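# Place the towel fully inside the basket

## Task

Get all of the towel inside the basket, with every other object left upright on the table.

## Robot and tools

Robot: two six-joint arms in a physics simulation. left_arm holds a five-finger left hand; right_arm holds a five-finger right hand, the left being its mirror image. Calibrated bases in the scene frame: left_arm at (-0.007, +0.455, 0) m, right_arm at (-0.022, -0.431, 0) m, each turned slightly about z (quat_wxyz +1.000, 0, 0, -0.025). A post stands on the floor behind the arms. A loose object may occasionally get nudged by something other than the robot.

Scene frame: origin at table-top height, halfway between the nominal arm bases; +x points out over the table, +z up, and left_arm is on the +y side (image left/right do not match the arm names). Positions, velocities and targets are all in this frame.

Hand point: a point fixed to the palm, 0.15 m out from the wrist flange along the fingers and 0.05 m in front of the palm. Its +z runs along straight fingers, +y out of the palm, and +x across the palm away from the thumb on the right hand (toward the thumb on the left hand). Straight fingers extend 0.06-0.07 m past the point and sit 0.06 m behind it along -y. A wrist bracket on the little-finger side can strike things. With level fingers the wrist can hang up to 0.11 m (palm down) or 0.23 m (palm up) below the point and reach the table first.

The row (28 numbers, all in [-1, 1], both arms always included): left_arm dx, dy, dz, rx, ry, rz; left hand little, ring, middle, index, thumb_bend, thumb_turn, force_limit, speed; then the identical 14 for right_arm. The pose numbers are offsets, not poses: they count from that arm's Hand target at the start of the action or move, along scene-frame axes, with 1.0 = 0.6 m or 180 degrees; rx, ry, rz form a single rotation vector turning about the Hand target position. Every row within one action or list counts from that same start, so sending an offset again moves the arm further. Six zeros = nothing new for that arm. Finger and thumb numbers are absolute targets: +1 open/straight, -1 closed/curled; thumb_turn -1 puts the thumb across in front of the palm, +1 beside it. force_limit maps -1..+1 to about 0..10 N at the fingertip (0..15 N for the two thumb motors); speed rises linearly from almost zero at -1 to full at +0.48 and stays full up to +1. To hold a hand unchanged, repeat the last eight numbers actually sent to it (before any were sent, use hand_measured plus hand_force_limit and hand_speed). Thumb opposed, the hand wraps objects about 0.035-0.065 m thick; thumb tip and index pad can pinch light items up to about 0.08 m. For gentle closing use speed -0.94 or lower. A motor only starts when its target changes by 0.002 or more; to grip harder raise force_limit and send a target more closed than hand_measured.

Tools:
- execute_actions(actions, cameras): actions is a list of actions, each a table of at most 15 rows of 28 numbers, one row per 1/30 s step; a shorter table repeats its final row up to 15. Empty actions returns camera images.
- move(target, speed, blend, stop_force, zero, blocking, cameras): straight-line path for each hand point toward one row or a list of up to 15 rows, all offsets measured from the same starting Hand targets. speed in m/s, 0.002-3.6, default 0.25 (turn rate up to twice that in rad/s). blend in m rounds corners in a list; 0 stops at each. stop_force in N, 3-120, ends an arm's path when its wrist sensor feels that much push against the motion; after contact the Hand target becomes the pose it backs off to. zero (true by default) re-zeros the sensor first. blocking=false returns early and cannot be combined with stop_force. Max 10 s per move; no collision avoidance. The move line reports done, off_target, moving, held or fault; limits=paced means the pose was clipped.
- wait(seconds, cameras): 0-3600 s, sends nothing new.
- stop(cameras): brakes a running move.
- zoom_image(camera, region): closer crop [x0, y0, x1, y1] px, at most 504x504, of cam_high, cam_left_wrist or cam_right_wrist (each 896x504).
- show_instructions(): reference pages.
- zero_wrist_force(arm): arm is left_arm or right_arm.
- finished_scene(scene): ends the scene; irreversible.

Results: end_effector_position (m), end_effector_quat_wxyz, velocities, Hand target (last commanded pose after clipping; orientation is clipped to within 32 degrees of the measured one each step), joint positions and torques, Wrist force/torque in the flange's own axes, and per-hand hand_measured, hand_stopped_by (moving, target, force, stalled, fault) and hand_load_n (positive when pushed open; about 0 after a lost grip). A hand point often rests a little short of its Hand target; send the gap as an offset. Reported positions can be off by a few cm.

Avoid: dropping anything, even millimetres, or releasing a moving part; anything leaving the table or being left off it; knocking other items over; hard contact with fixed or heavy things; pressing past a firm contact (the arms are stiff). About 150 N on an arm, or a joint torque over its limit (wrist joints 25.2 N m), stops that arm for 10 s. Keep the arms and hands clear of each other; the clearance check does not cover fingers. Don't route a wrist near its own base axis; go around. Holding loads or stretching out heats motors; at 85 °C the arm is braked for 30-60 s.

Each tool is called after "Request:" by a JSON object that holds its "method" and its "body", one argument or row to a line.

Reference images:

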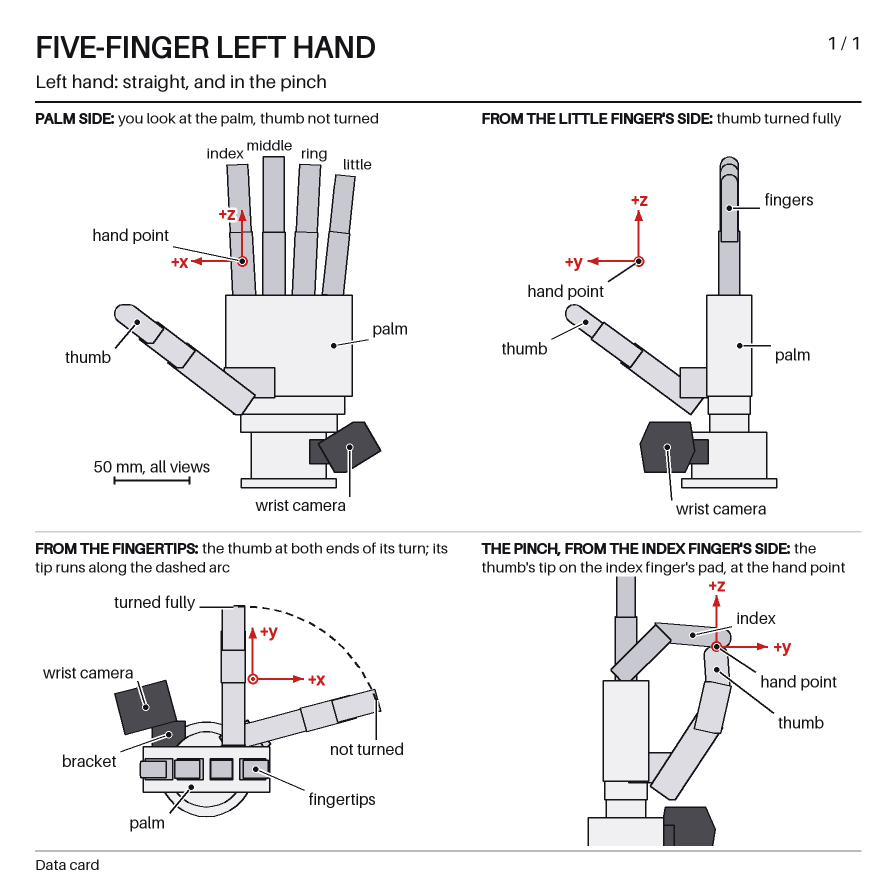

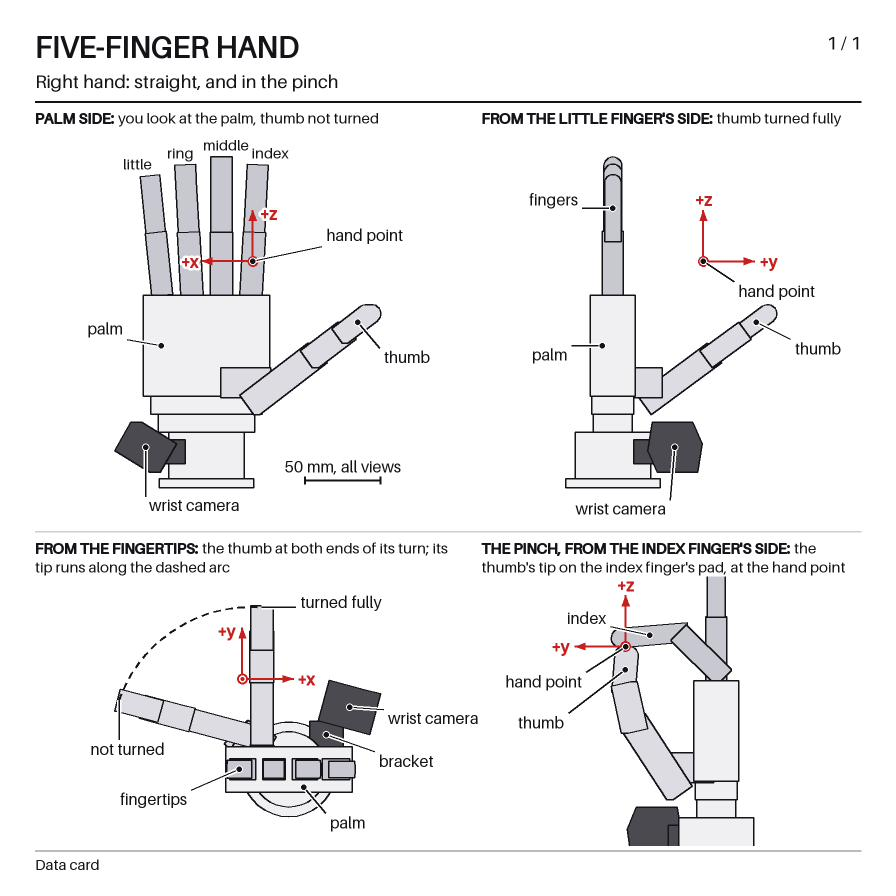

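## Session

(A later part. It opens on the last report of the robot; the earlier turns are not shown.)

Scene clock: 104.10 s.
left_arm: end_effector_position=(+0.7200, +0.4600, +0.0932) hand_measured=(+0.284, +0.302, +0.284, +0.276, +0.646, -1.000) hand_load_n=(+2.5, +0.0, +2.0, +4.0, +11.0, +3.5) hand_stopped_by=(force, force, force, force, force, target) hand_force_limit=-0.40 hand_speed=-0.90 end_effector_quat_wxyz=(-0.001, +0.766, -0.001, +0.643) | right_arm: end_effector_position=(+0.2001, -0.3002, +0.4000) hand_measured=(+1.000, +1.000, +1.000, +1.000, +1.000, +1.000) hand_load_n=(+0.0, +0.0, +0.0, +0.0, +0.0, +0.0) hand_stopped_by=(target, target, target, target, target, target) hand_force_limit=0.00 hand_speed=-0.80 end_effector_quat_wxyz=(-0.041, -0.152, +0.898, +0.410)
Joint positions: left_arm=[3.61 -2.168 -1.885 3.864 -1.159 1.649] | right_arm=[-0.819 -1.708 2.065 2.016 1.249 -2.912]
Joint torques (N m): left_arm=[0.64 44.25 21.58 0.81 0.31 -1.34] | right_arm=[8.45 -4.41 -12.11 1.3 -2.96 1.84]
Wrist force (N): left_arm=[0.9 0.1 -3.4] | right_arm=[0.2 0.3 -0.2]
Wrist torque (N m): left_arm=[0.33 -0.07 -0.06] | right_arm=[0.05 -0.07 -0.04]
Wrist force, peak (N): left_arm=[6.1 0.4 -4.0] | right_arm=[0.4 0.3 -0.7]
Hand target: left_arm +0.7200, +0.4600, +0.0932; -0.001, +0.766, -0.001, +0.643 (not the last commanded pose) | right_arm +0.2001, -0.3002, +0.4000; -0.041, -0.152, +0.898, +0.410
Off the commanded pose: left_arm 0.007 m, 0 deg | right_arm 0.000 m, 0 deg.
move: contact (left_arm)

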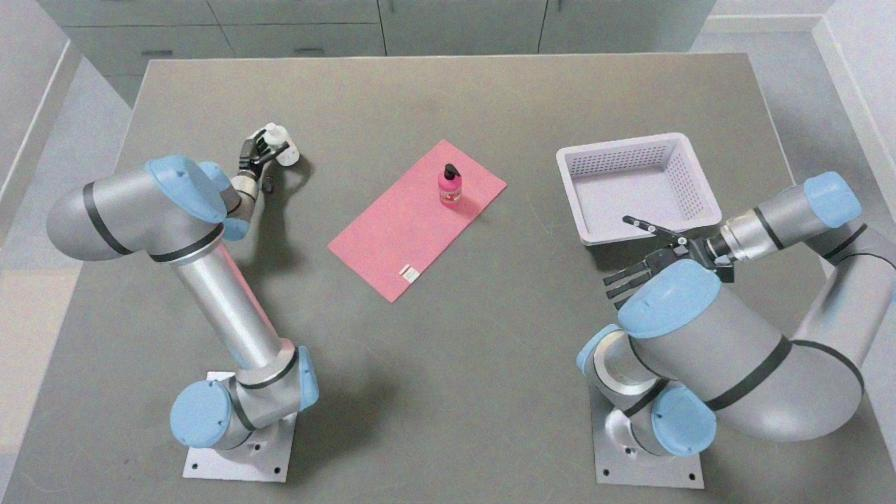

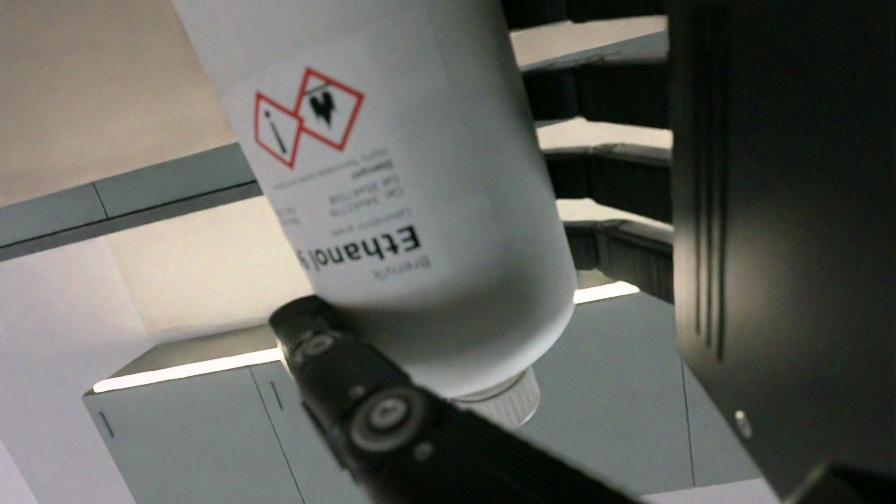

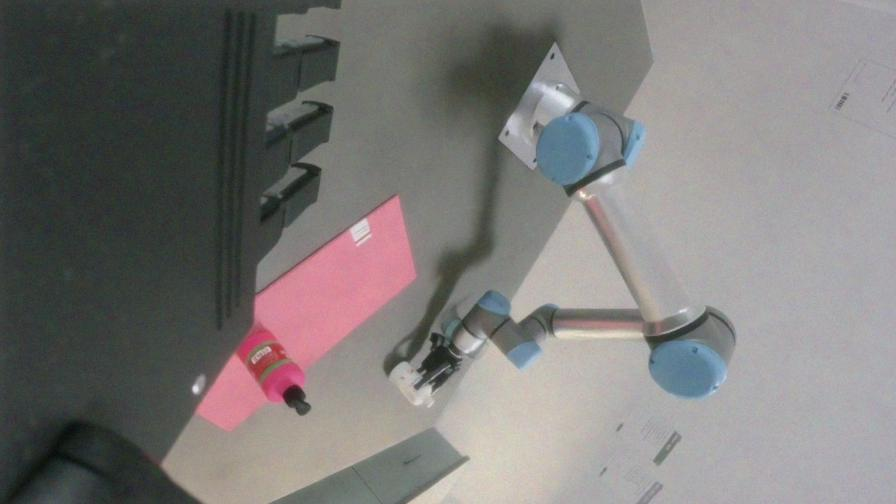

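Request:
{"method": "move", "body": {
  "target": [0,0,0,0,0,0,1,1,1,1,1,-1,0,-0.9,0,0,0,0,0,0,1,1,1,1,1,1,0,-0.8],
  "cameras": ["all"]
}}

Request:
{"method": "move", "body": {
  "target": [0,0,0,0,0,0,1,1,1,1,1,1,0,-0.6,0,0,0,0,0,0,1,1,1,1,1,1,0,-0.8],
  "cameras": ["all"]
}}

Scene clock: 107.33 s.
left_arm: end_effector_position=(+0.7200, +0.4600, +0.0932) hand_measured=(+1.000, +1.000, +1.000, +1.000, +1.000, -1.000) hand_load_n=(+0.0, +0.0, +0.0, +0.0, +0.0, +0.0) hand_stopped_by=(target, target, target, target, target, target) hand_force_limit=0.00 hand_speed=-0.90 end_effector_quat_wxyz=(-0.001, +0.766, -0.001, +0.643) | right_arm: end_effector_position=(+0.2001, -0.3002, +0.4000) hand_measured=(+1.000, +1.000, +1.000, +1.000, +1.000, +1.000) hand_load_n=(+0.0, +0.0, +0.0, +0.0, +0.0, +0.0) hand_stopped_by=(target, target, target, target, target, target) hand_force_limit=0.00 hand_speed=-0.80 end_effector_quat_wxyz=(-0.041, -0.152, +0.898, +0.410)
Joint positions: left_arm=[3.61 -2.168 -1.885 3.864 -1.159 1.649] | right_arm=[-0.819 -1.708 2.065 2.016 1.249 -2.912]
Joint torques (N m): left_arm=[0.7 39.35 22.53 0.86 0.39 1.54] | right_arm=[8.51 -4.62 -11.61 1.27 -2.96 1.79]
Wrist force (N): left_arm=[-0.8 0.1 -2.8] | right_arm=[0.3 0.2 -0.5]
Wrist torque (N m): left_arm=[0.30 -0.08 -0.07] | right_arm=[0.05 -0.08 -0.04]
Wrist force, peak (N): left_arm=[2.1 1.3 -4.0] | right_arm=[0.5 0.3 -0.5]
Hand target: left_arm +0.7200, +0.4600, +0.0932; -0.001, +0.766, -0.001, +0.643 | right_arm +0.2001, -0.3002, +0.4000; -0.041, -0.152, +0.898, +0.410
Off the commanded pose: left_arm 0.000 m, 0 deg | right_arm 0.000 m, 0 deg.
move: done

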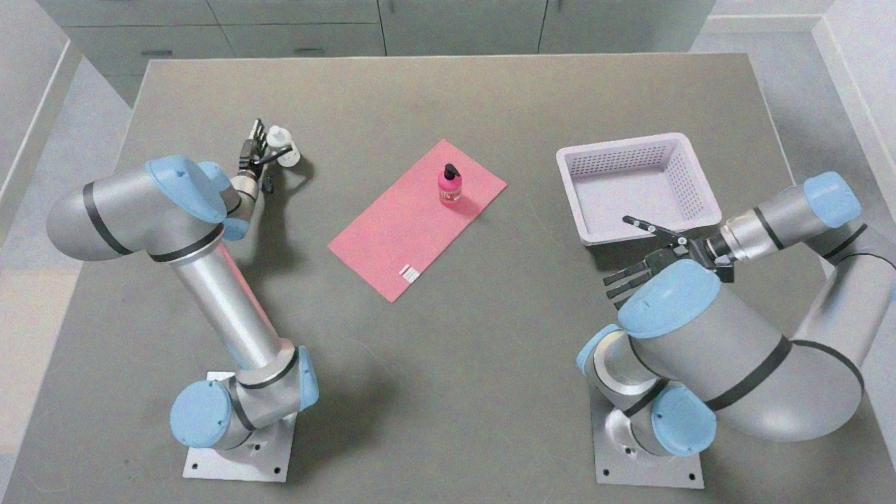

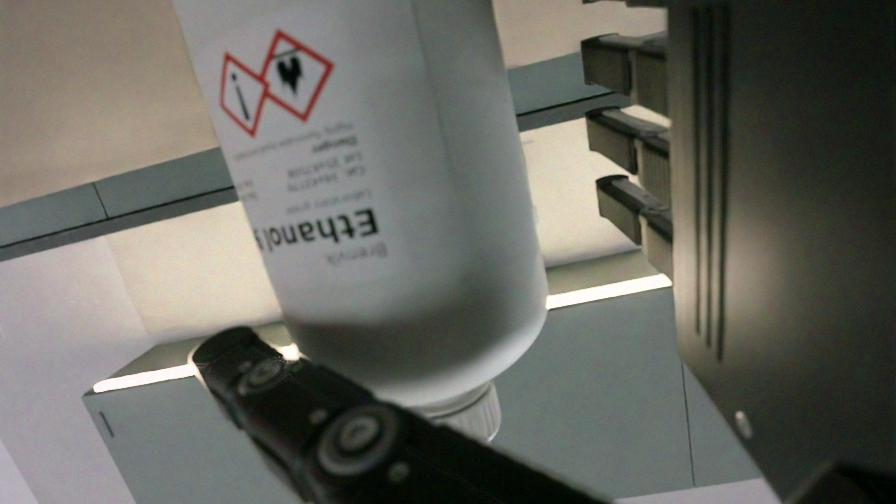

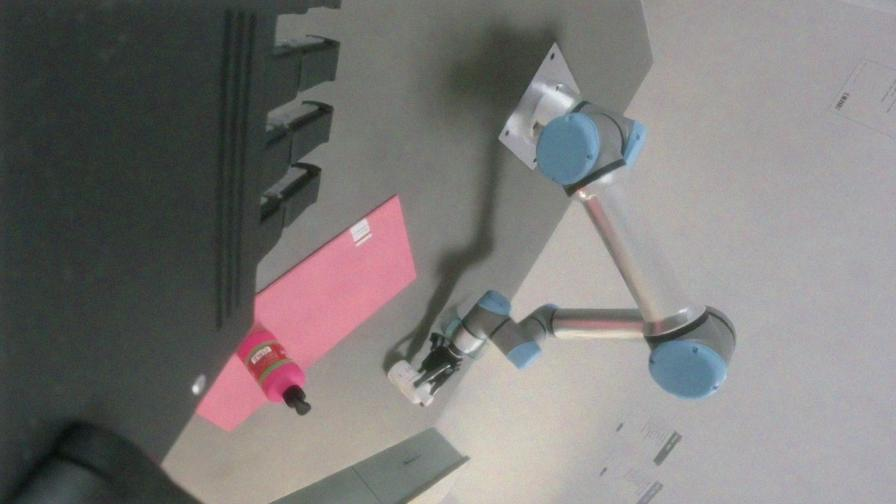

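Scene clock: 110.20 s.
left_arm: end_effector_position=(+0.7200, +0.4600, +0.0932) hand_measured=(+1.000, +1.000, +1.000, +1.000, +1.000, +1.000) hand_load_n=(+0.0, +0.0, +0.0, +0.0, +0.0, +0.0) hand_stopped_by=(target, target, target, target, target, target) hand_force_limit=0.00 hand_speed=-0.60 end_effector_quat_wxyz=(-0.001, +0.766, -0.001, +0.643) | right_arm: end_effector_position=(+0.2001, -0.3002, +0.4000) hand_measured=(+1.000, +1.000, +1.000, +1.000, +1.000, +1.000) hand_load_n=(+0.0, +0.0, +0.0, +0.0, +0.0, +0.0) hand_stopped_by=(target, target, target, target, target, target) hand_force_limit=0.00 hand_speed=-0.80 end_effector_quat_wxyz=(-0.041, -0.152, +0.898, +0.410)
Joint positions: left_arm=[3.61 -2.168 -1.885 3.864 -1.159 1.649] | right_arm=[-0.819 -1.708 2.065 2.016 1.249 -2.912]
Joint torques (N m): left_arm=[1.04 33.93 23.36 1.1 0.33 2.12] | right_arm=[9.04 -4.18 -11.87 1.33 -3.02 1.81]
Wrist force (N): left_arm=[-1.1 -0.2 -3.1] | right_arm=[0.2 0.3 -0.6]
Wrist torque (N m): left_arm=[0.27 -0.06 -0.09] | right_arm=[0.09 -0.06 -0.05]
Wrist force, peak (N): left_arm=[-1.2 -0.1 -3.4] | right_arm=[0.4 0.2 -0.6]
Hand target: left_arm +0.7200, +0.4600, +0.0932; -0.001, +0.766, -0.001, +0.643 | right_arm +0.2001, -0.3002, +0.4000; -0.041, -0.152, +0.898, +0.410
Off the commanded pose: left_arm 0.000 m, 0 deg | right_arm 0.000 m, 0 deg.
move: done

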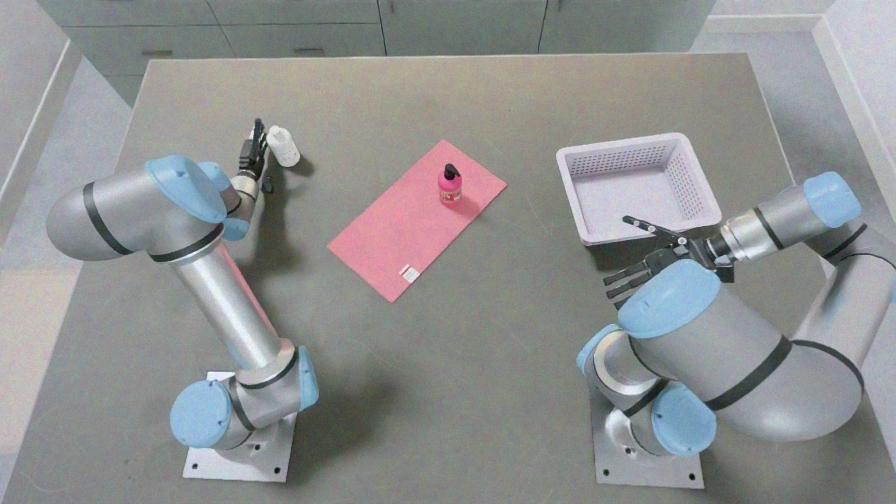

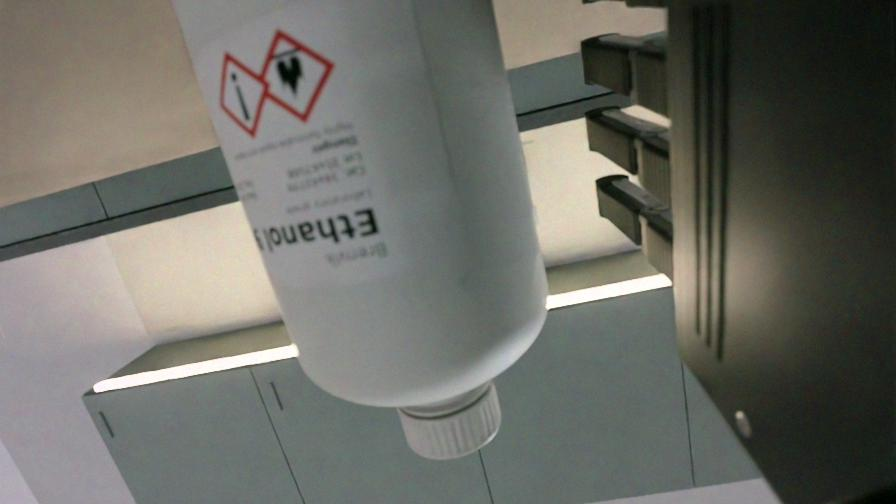

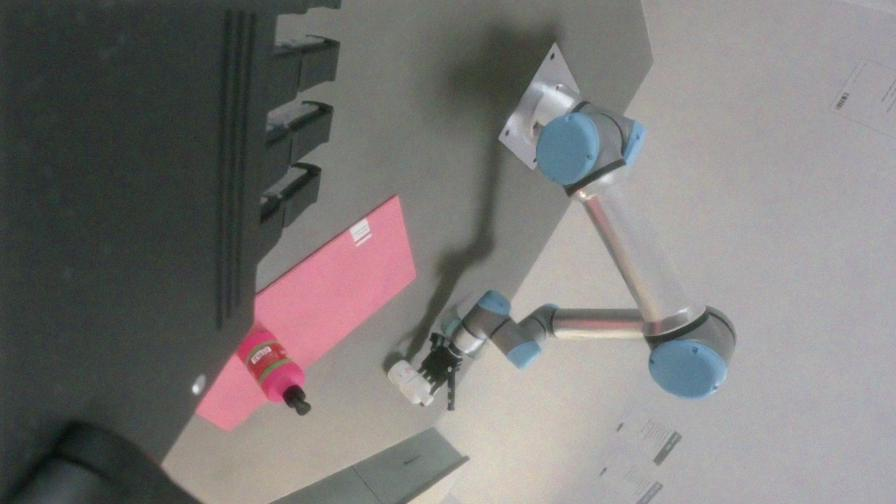

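Request:
{"method": "move", "body": {
  "target": [
    [0,0.05,0,0,0,0,1,1,1,1,1,1,0,-0.6,0,0,0,0,0,0,1,1,1,1,1,1,0,-0.8],
    [0,0.05,0.278,0,0,0,1,1,1,1,1,1,0,-0.6,0,0,0,0,0,0,1,1,1,1,1,1,0,-0.8],
    [-0.4667,-0.8067,0.278,0,0,0,1,1,1,1,1,1,0,-0.6,0,0,0,0,0,0,1,1,1,1,1,1,0,-0.8]
  ],
  "cameras": [],
  "speed": [0.08,0.2,0.25],
  "blend": [0.01,0.05,0]
}}

Request:
{"method": "move", "body": {
  "target": [0,0,-0.27,0,0,0,1,1,1,1,1,-1,0,-0.6,0,0,0,0,0,0,1,1,1,1,1,1,0,-0.8],
  "cameras": ["all"],
  "speed": 0.1,
  "stop_force": 6
}}

Request:
{"method": "zoom_image", "body": {
  "camera": "cam_high",
  "region": [300, 100, 552, 300]
}}

Scene clock: 116.53 s.
left_arm: end_effector_position=(+0.4400, -0.0239, +0.2600) hand_measured=(+1.000, +1.000, +1.000, +1.000, +1.000, +1.000) hand_load_n=(+0.0, +0.0, +0.0, +0.0, +0.0, +0.0) hand_stopped_by=(target, target, target, target, target, target) hand_force_limit=0.00 hand_speed=-0.60 end_effector_quat_wxyz=(-0.001, +0.766, -0.001, +0.643) | right_arm: end_effector_position=(+0.2001, -0.3002, +0.4000) hand_measured=(+1.000, +1.000, +1.000, +1.000, +1.000, +1.000) hand_load_n=(+0.0, +0.0, +0.0, +0.0, +0.0, +0.0) hand_stopped_by=(target, target, target, target, target, target) hand_force_limit=0.00 hand_speed=-0.80 end_effector_quat_wxyz=(-0.041, -0.152, +0.898, +0.410)
Joint positions: left_arm=[2.349 -1.879 -1.792 3.414 -2.397 1.382] | right_arm=[-0.819 -1.708 2.065 2.016 1.249 -2.912]
Joint torques (N m): left_arm=[-6.78 26 22.8 0.79 -2.04 2.54] | right_arm=[8.6 -4.79 -11.25 1.23 -3.02 1.75]
Wrist force (N): left_arm=[-0.6 -0.1 -3.2] | right_arm=[0.2 0.1 -0.3]
Wrist torque (N m): left_arm=[0.35 -0.22 -0.09] | right_arm=[0.04 -0.07 -0.05]
Wrist force, peak (N): left_arm=[-0.7 2.1 -4.2] | right_arm=[0.5 0.2 -0.6]
Hand target: left_arm +0.4400, -0.0240, +0.2600; -0.001, +0.766, -0.001, +0.643 | right_arm +0.2001, -0.3002, +0.4000; -0.041, -0.152, +0.898, +0.410
Off the commanded pose: left_arm 0.000 m, 0 deg | right_arm 0.000 m, 0 deg.
move: done

Scene clock: 119.40 s.
left_arm: end_effector_position=(+0.4400, -0.0240, +0.0980) hand_measured=(+1.000, +1.000, +1.000, +1.000, +1.000, -1.000) hand_load_n=(+0.0, +0.0, +0.0, +0.0, +0.0, +0.0) hand_stopped_by=(target, target, target, target, target, target) hand_force_limit=0.00 hand_speed=-0.60 end_effector_quat_wxyz=(-0.001, +0.766, -0.001, +0.643) | right_arm: end_effector_position=(+0.2001, -0.3002, +0.4000) hand_measured=(+1.000, +1.000, +1.000, +1.000, +1.000, +1.000) hand_load_n=(-0.5, +0.0, +0.0, +0.0, +0.0, +0.0) hand_stopped_by=(target, target, target, target, target, target) hand_force_limit=0.00 hand_speed=-0.80 end_effector_quat_wxyz=(-0.041, -0.152, +0.898, +0.410)
Joint positions: left_arm=[2.349 -2.144 -1.919 3.806 -2.397 1.382] | right_arm=[-0.819 -1.708 2.065 2.016 1.249 -2.912]
Joint torques (N m): left_arm=[8.02 38.06 23.98 1.29 0.55 2.62] | right_arm=[8.54 -4.15 -11.38 1.34 -3 1.82]
Wrist force (N): left_arm=[-1.3 0.0 -3.5] | right_arm=[0.3 0.0 -0.3]
Wrist torque (N m): left_arm=[0.36 -0.09 -0.14] | right_arm=[0.02 -0.08 -0.05]
Wrist force, peak (N): left_arm=[-1.3 -0.3 -3.9] | right_arm=[0.5 0.3 -0.6]
Hand target: left_arm +0.4400, -0.0240, +0.0980; -0.001, +0.766, -0.001, +0.643 | right_arm +0.2001, -0.3002, +0.4000; -0.041, -0.152, +0.898, +0.410
Off the commanded pose: left_arm 0.000 m, 0 deg | right_arm 0.000 m, 0 deg.
move: done

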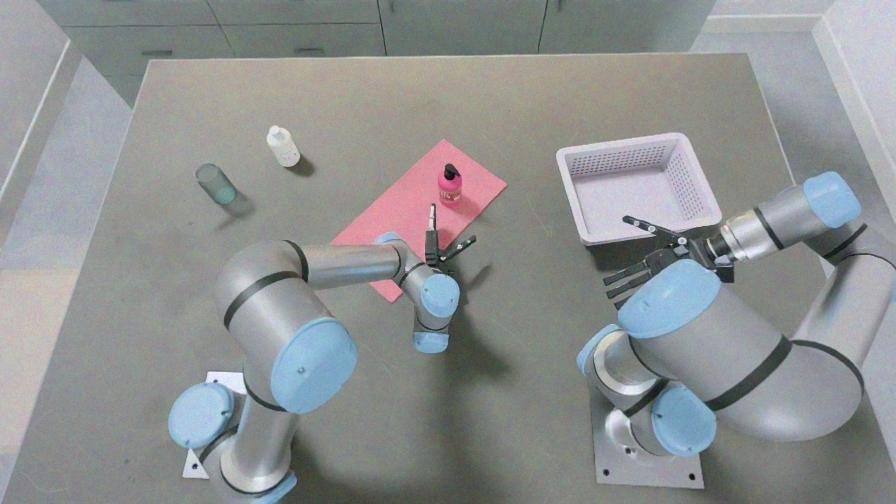

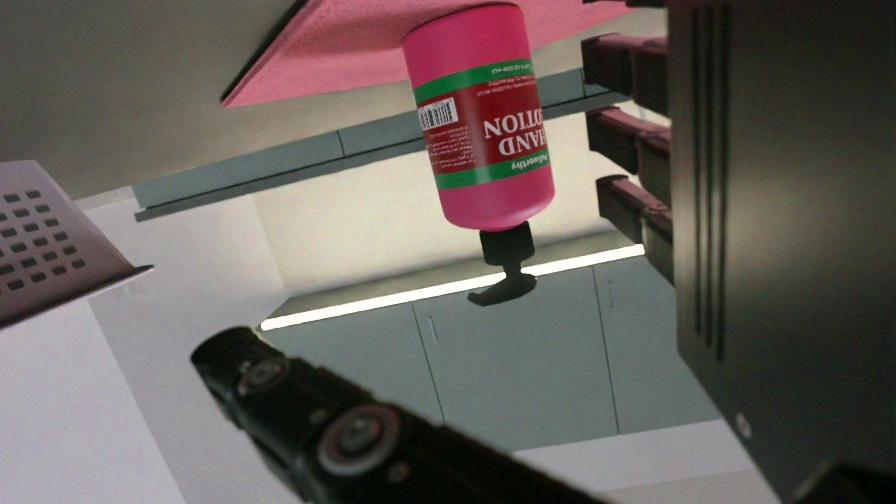

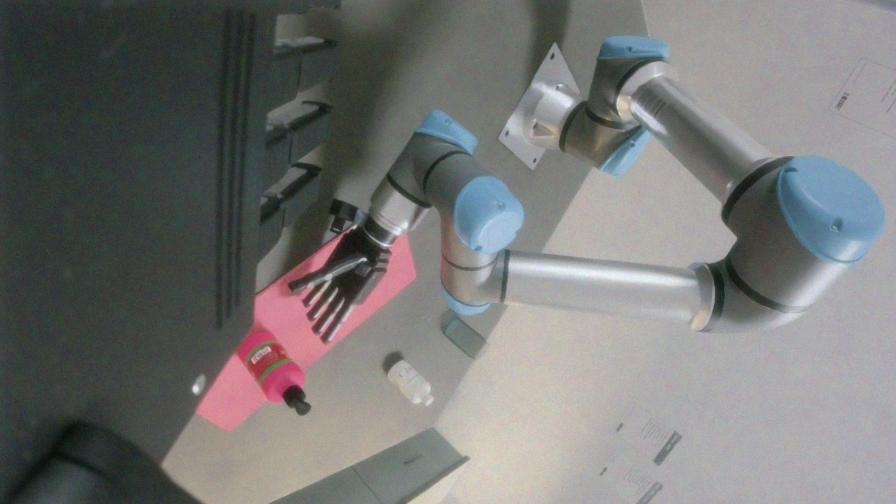

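Scaled by 2.000 from the camera's image (finer frame: 1280x720).

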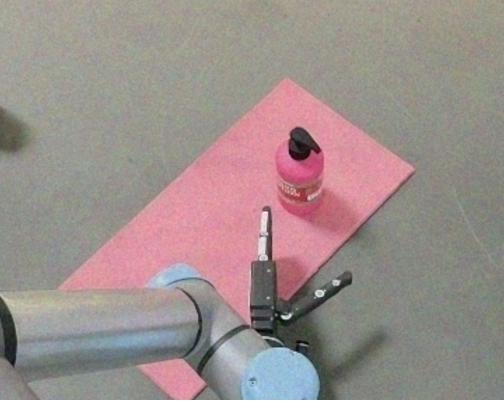

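Request:
{"method": "move", "body": {
  "target": [0.1,0.017,0,0,0,0,1,1,1,1,1,-1,0,-0.6,0,0,0,0,0,0,1,1,1,1,1,1,0,-0.8],
  "cameras": ["all"],
  "speed": 0.06,
  "stop_force": 4
}}

Request:
{"method": "zoom_image", "body": {
  "camera": "cam_high",
  "region": [300, 100, 552, 300]
}}

Scene clock: 122.43 s.
left_arm: end_effector_position=(+0.5000, -0.0138, +0.0980) hand_measured=(+1.000, +1.000, +1.000, +1.000, +1.000, -1.000) hand_load_n=(-0.5, +0.0, +0.0, +0.0, +0.0, -0.5) hand_stopped_by=(target, target, target, target, target, target) hand_force_limit=0.00 hand_speed=-0.60 end_effector_quat_wxyz=(-0.001, +0.766, -0.001, +0.643) | right_arm: end_effector_position=(+0.2001, -0.3002, +0.4000) hand_measured=(+1.000, +1.000, +1.000, +1.000, +1.000, +1.000) hand_load_n=(+0.0, +0.0, +0.0, +0.0, +0.0, +0.0) hand_stopped_by=(target, target, target, target, target, target) hand_force_limit=0.00 hand_speed=-0.80 end_effector_quat_wxyz=(-0.041, -0.152, +0.898, +0.410)
Joint positions: left_arm=[2.459 -2.17 -1.865 3.804 -2.29 1.419] | right_arm=[-0.819 -1.708 2.065 2.016 1.249 -2.912]
Joint torques (N m): left_arm=[-6.77 46.71 4.09 1.48 0.21 -2.49] | right_arm=[8.12 -4.45 -12.27 1.24 -2.92 1.76]
Wrist force (N): left_arm=[-0.5 0.4 -3.2] | right_arm=[0.3 0.4 -0.4]
Wrist torque (N m): left_arm=[0.40 -0.24 -0.09] | right_arm=[0.08 -0.08 -0.04]
Wrist force, peak (N): left_arm=[-1.1 0.0 -3.9] | right_arm=[0.5 0.2 -0.6]
Hand target: left_arm +0.5000, -0.0138, +0.0980; -0.001, +0.766, -0.001, +0.643 | right_arm +0.2001, -0.3002, +0.4000; -0.041, -0.152, +0.898, +0.410
Off the commanded pose: left_arm 0.000 m, 0 deg | right_arm 0.000 m, 0 deg.
move: done

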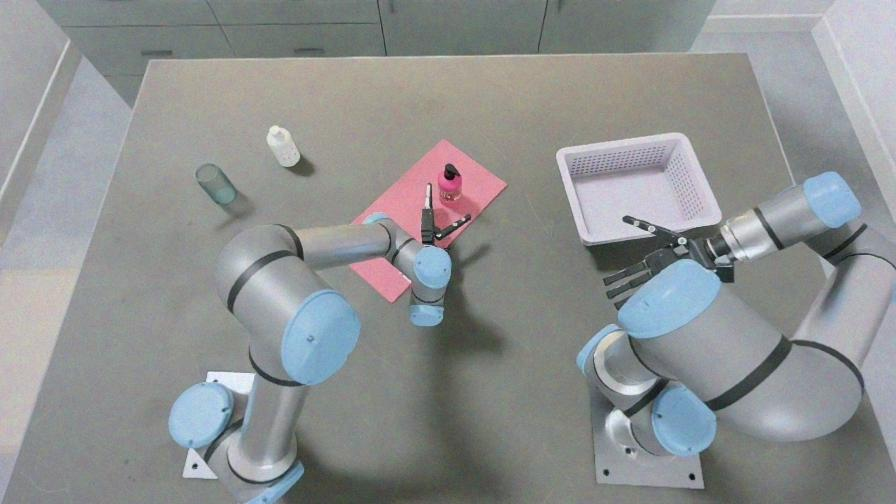

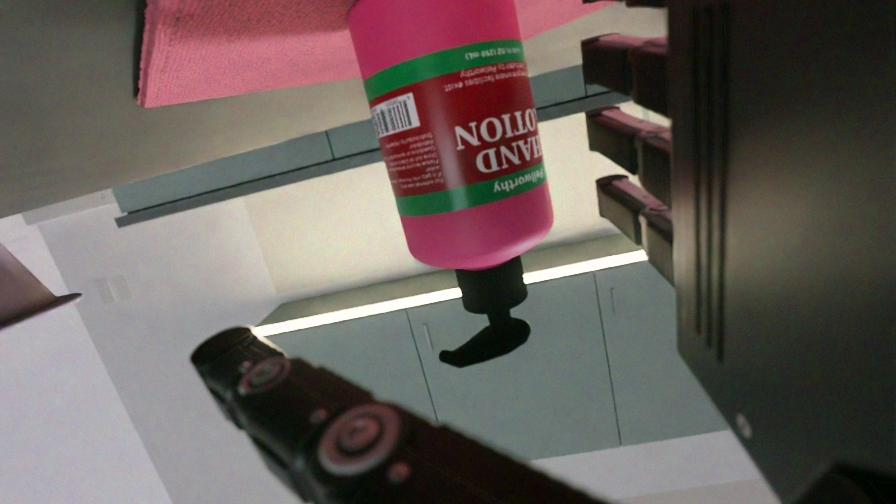

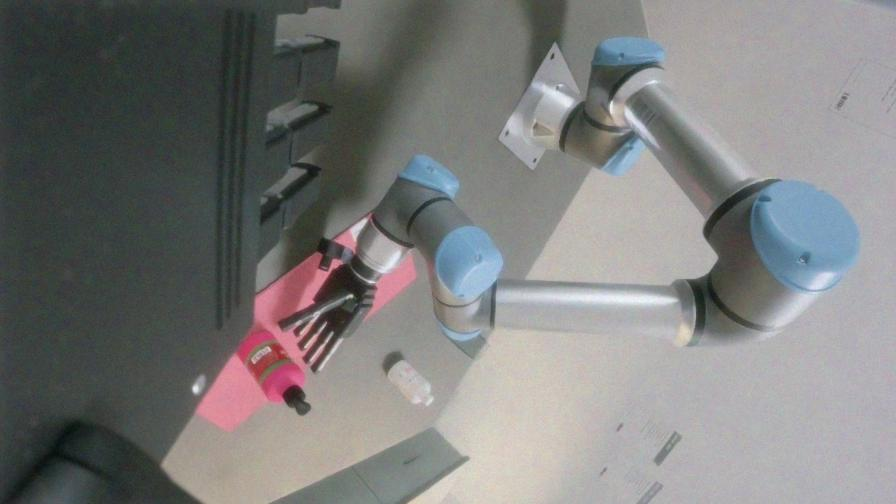

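Scaled by 2.000 from the camera's image (finer frame: 1280x720).

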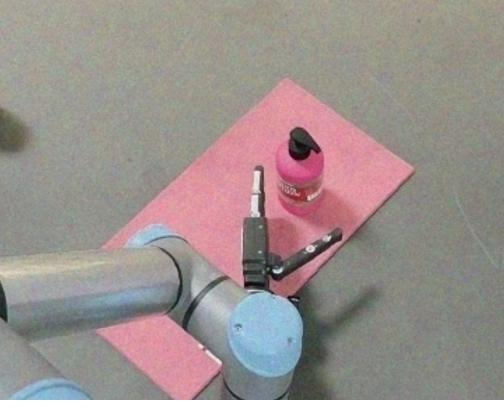

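Request:
{"method": "move", "body": {
  "target": [0.105,0.003,0,0,0,0,1,1,1,1,1,-1,0,-0.6,0,0,0,0,0,0,1,1,1,1,1,1,0,-0.8],
  "cameras": ["all"],
  "speed": 0.04,
  "stop_force": 3
}}

Request:
{"method": "zoom_image", "body": {
  "camera": "cam_high",
  "region": [300, 100, 552, 300]
}}

Scene clock: 125.63 s.
left_arm: end_effector_position=(+0.5630, -0.0120, +0.0980) hand_measured=(+1.000, +1.000, +1.000, +1.000, +1.000, -1.000) hand_load_n=(+0.0, +0.0, +0.0, +0.0, +0.0, +0.0) hand_stopped_by=(target, target, target, target, target, target) hand_force_limit=0.00 hand_speed=-0.60 end_effector_quat_wxyz=(-0.001, +0.766, -0.001, +0.643) | right_arm: end_effector_position=(+0.2001, -0.3002, +0.4000) hand_measured=(+1.000, +1.000, +1.000, +1.000, +1.000, +1.000) hand_load_n=(+0.0, +0.0, +0.0, +0.0, +0.0, +0.0) hand_stopped_by=(target, target, target, target, target, target) hand_force_limit=0.00 hand_speed=-0.80 end_effector_quat_wxyz=(-0.041, -0.152, +0.898, +0.410)
Joint positions: left_arm=[2.545 -2.223 -1.758 3.765 -2.206 1.444] | right_arm=[-0.819 -1.708 2.065 2.016 1.249 -2.912]
Joint torques (N m): left_arm=[-6.78 48.03 5.14 2.24 -1.65 -1.97] | right_arm=[8.4 -4.22 -12.01 1.29 -3.01 1.92]
Wrist force (N): left_arm=[-0.7 0.1 -3.0] | right_arm=[0.4 0.3 -0.3]
Wrist torque (N m): left_arm=[0.34 -0.19 -0.11] | right_arm=[0.06 -0.09 -0.03]
Wrist force, peak (N): left_arm=[-0.6 -0.3 -3.7] | right_arm=[0.4 0.2 -0.6]
Hand target: left_arm +0.5630, -0.0120, +0.0980; -0.001, +0.766, -0.001, +0.643 | right_arm +0.2001, -0.3002, +0.4000; -0.041, -0.152, +0.898, +0.410
Off the commanded pose: left_arm 0.000 m, 0 deg | right_arm 0.000 m, 0 deg.
move: done

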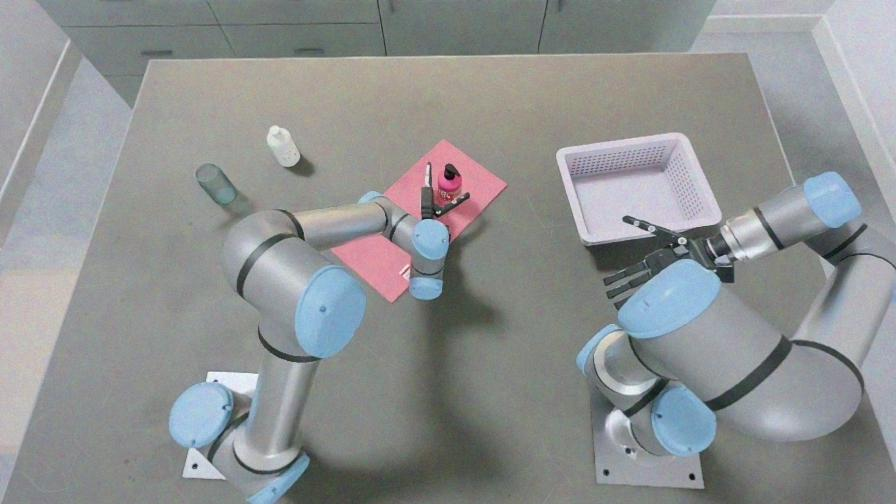

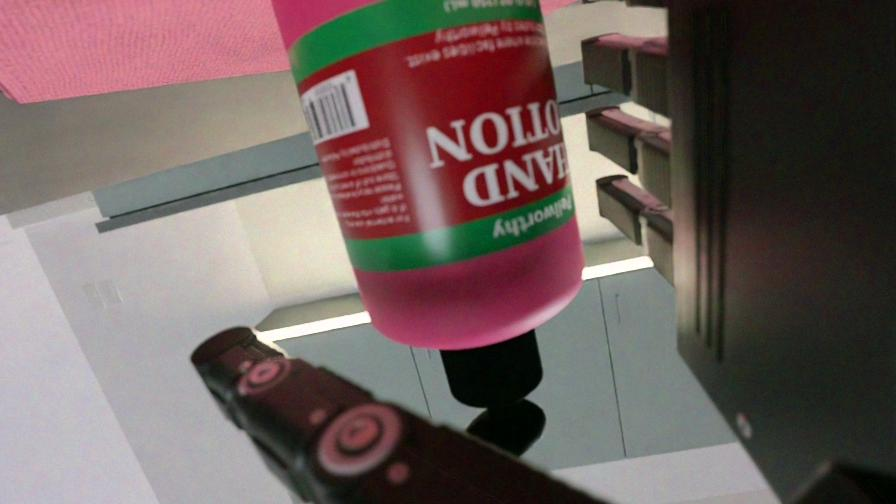

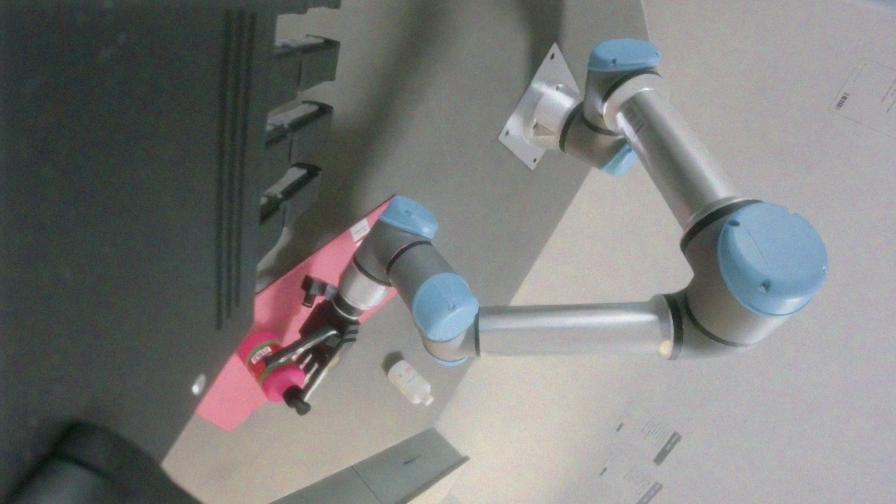

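Scaled by 2.000 from the camera's image (finer frame: 1280x720).

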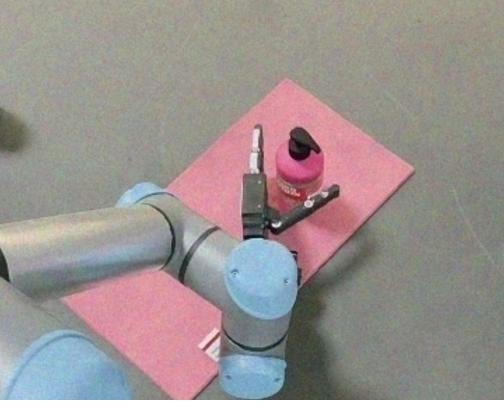

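Request:
{"method": "move", "body": {
  "target": [0,0,0,0,0,0,-0.6,-0.6,-0.6,-0.6,-0.6,-1,-0.3,-0.9,0,0,0,0,0,0,1,1,1,1,1,1,0,-0.8],
  "cameras": ["all"]
}}

Request:
{"method": "zoom_image", "body": {
  "camera": "cam_high",
  "region": [300, 100, 552, 300]
}}

Scene clock: 128.83 s.
left_arm: end_effector_position=(+0.5630, -0.0120, +0.0980) hand_measured=(+0.276, +0.322, +0.302, +0.284, +0.646, -1.000) hand_load_n=(+5.0, +0.0, +0.0, +5.5, +11.0, +4.0) hand_stopped_by=(force, force, force, force, force, target) hand_force_limit=-0.30 hand_speed=-0.90 end_effector_quat_wxyz=(-0.001, +0.766, -0.001, +0.643) | right_arm: end_effector_position=(+0.2001, -0.3002, +0.4000) hand_measured=(+1.000, +1.000, +1.000, +1.000, +1.000, +1.000) hand_load_n=(+0.0, +0.0, +0.0, +0.0, +0.0, +0.0) hand_stopped_by=(target, target, target, target, target, target) hand_force_limit=0.00 hand_speed=-0.80 end_effector_quat_wxyz=(-0.041, -0.152, +0.898, +0.410)
Joint positions: left_arm=[2.545 -2.223 -1.758 3.765 -2.206 1.444] | right_arm=[-0.819 -1.708 2.065 2.016 1.249 -2.912]
Joint torques (N m): left_arm=[-6.29 48.49 7.57 1.27 -0.3 -2.08] | right_arm=[8.86 -4.62 -11.95 1.37 -2.9 1.8]
Wrist force (N): left_arm=[-1.2 0.4 -3.0] | right_arm=[0.2 0.2 -0.5]
Wrist torque (N m): left_arm=[0.37 -0.15 -0.12] | right_arm=[0.07 -0.06 -0.05]
Wrist force, peak (N): left_arm=[-0.7 0.1 -3.5] | right_arm=[0.6 0.1 -0.5]
Hand target: left_arm +0.5630, -0.0120, +0.0980; -0.001, +0.766, -0.001, +0.643 | right_arm +0.2001, -0.3002, +0.4000; -0.041, -0.152, +0.898, +0.410
Off the commanded pose: left_arm 0.000 m, 0 deg | right_arm 0.000 m, 0 deg.
move: done

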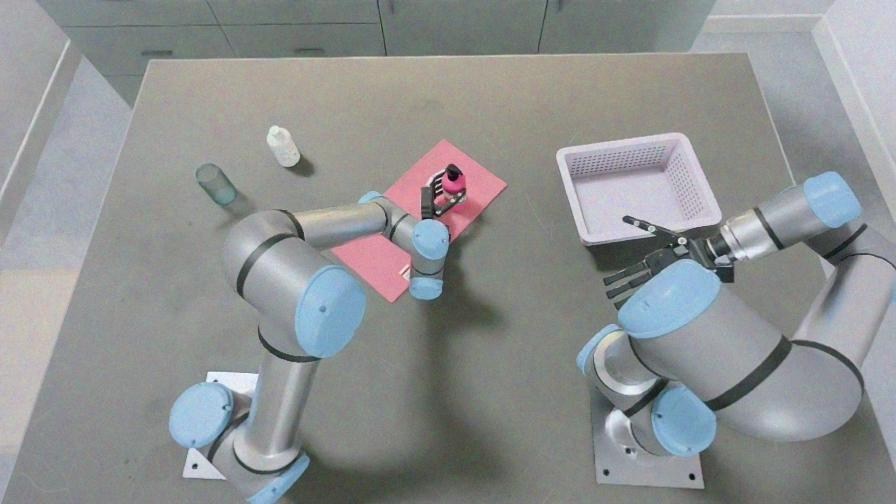

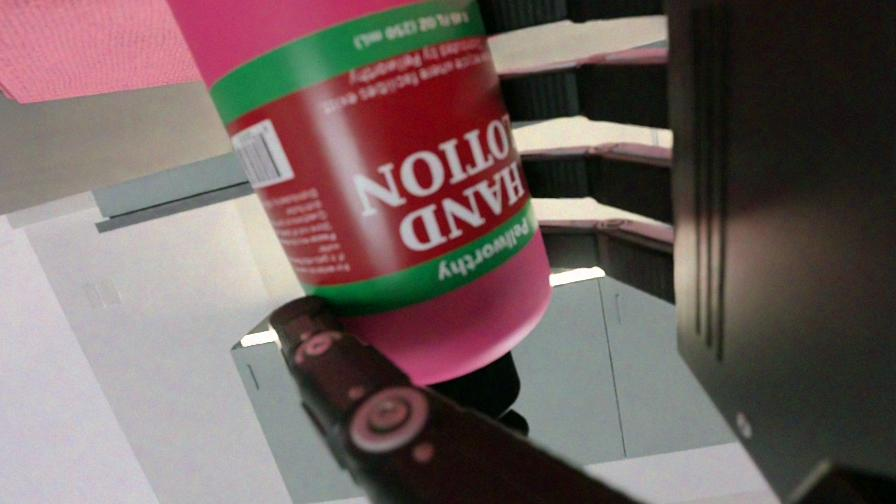

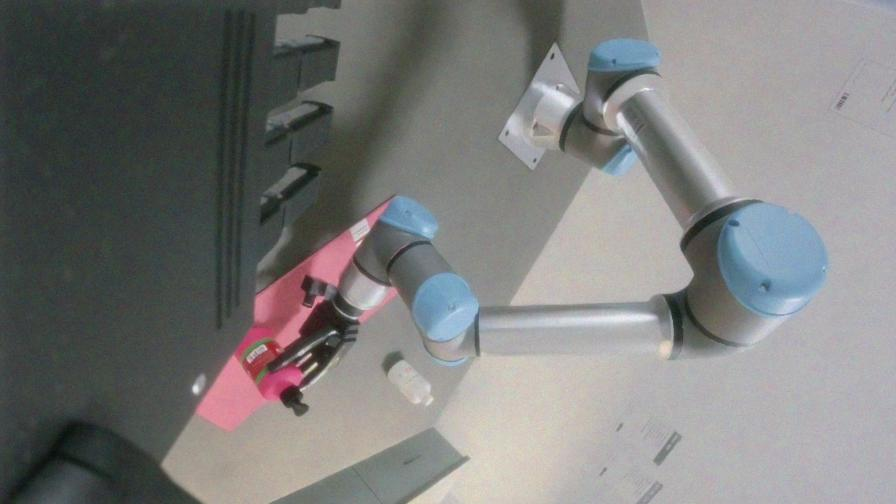

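Scaled by 2.000 from the camera's image (finer frame: 1280x720).

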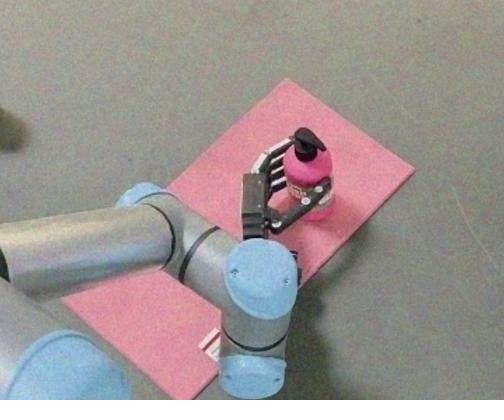

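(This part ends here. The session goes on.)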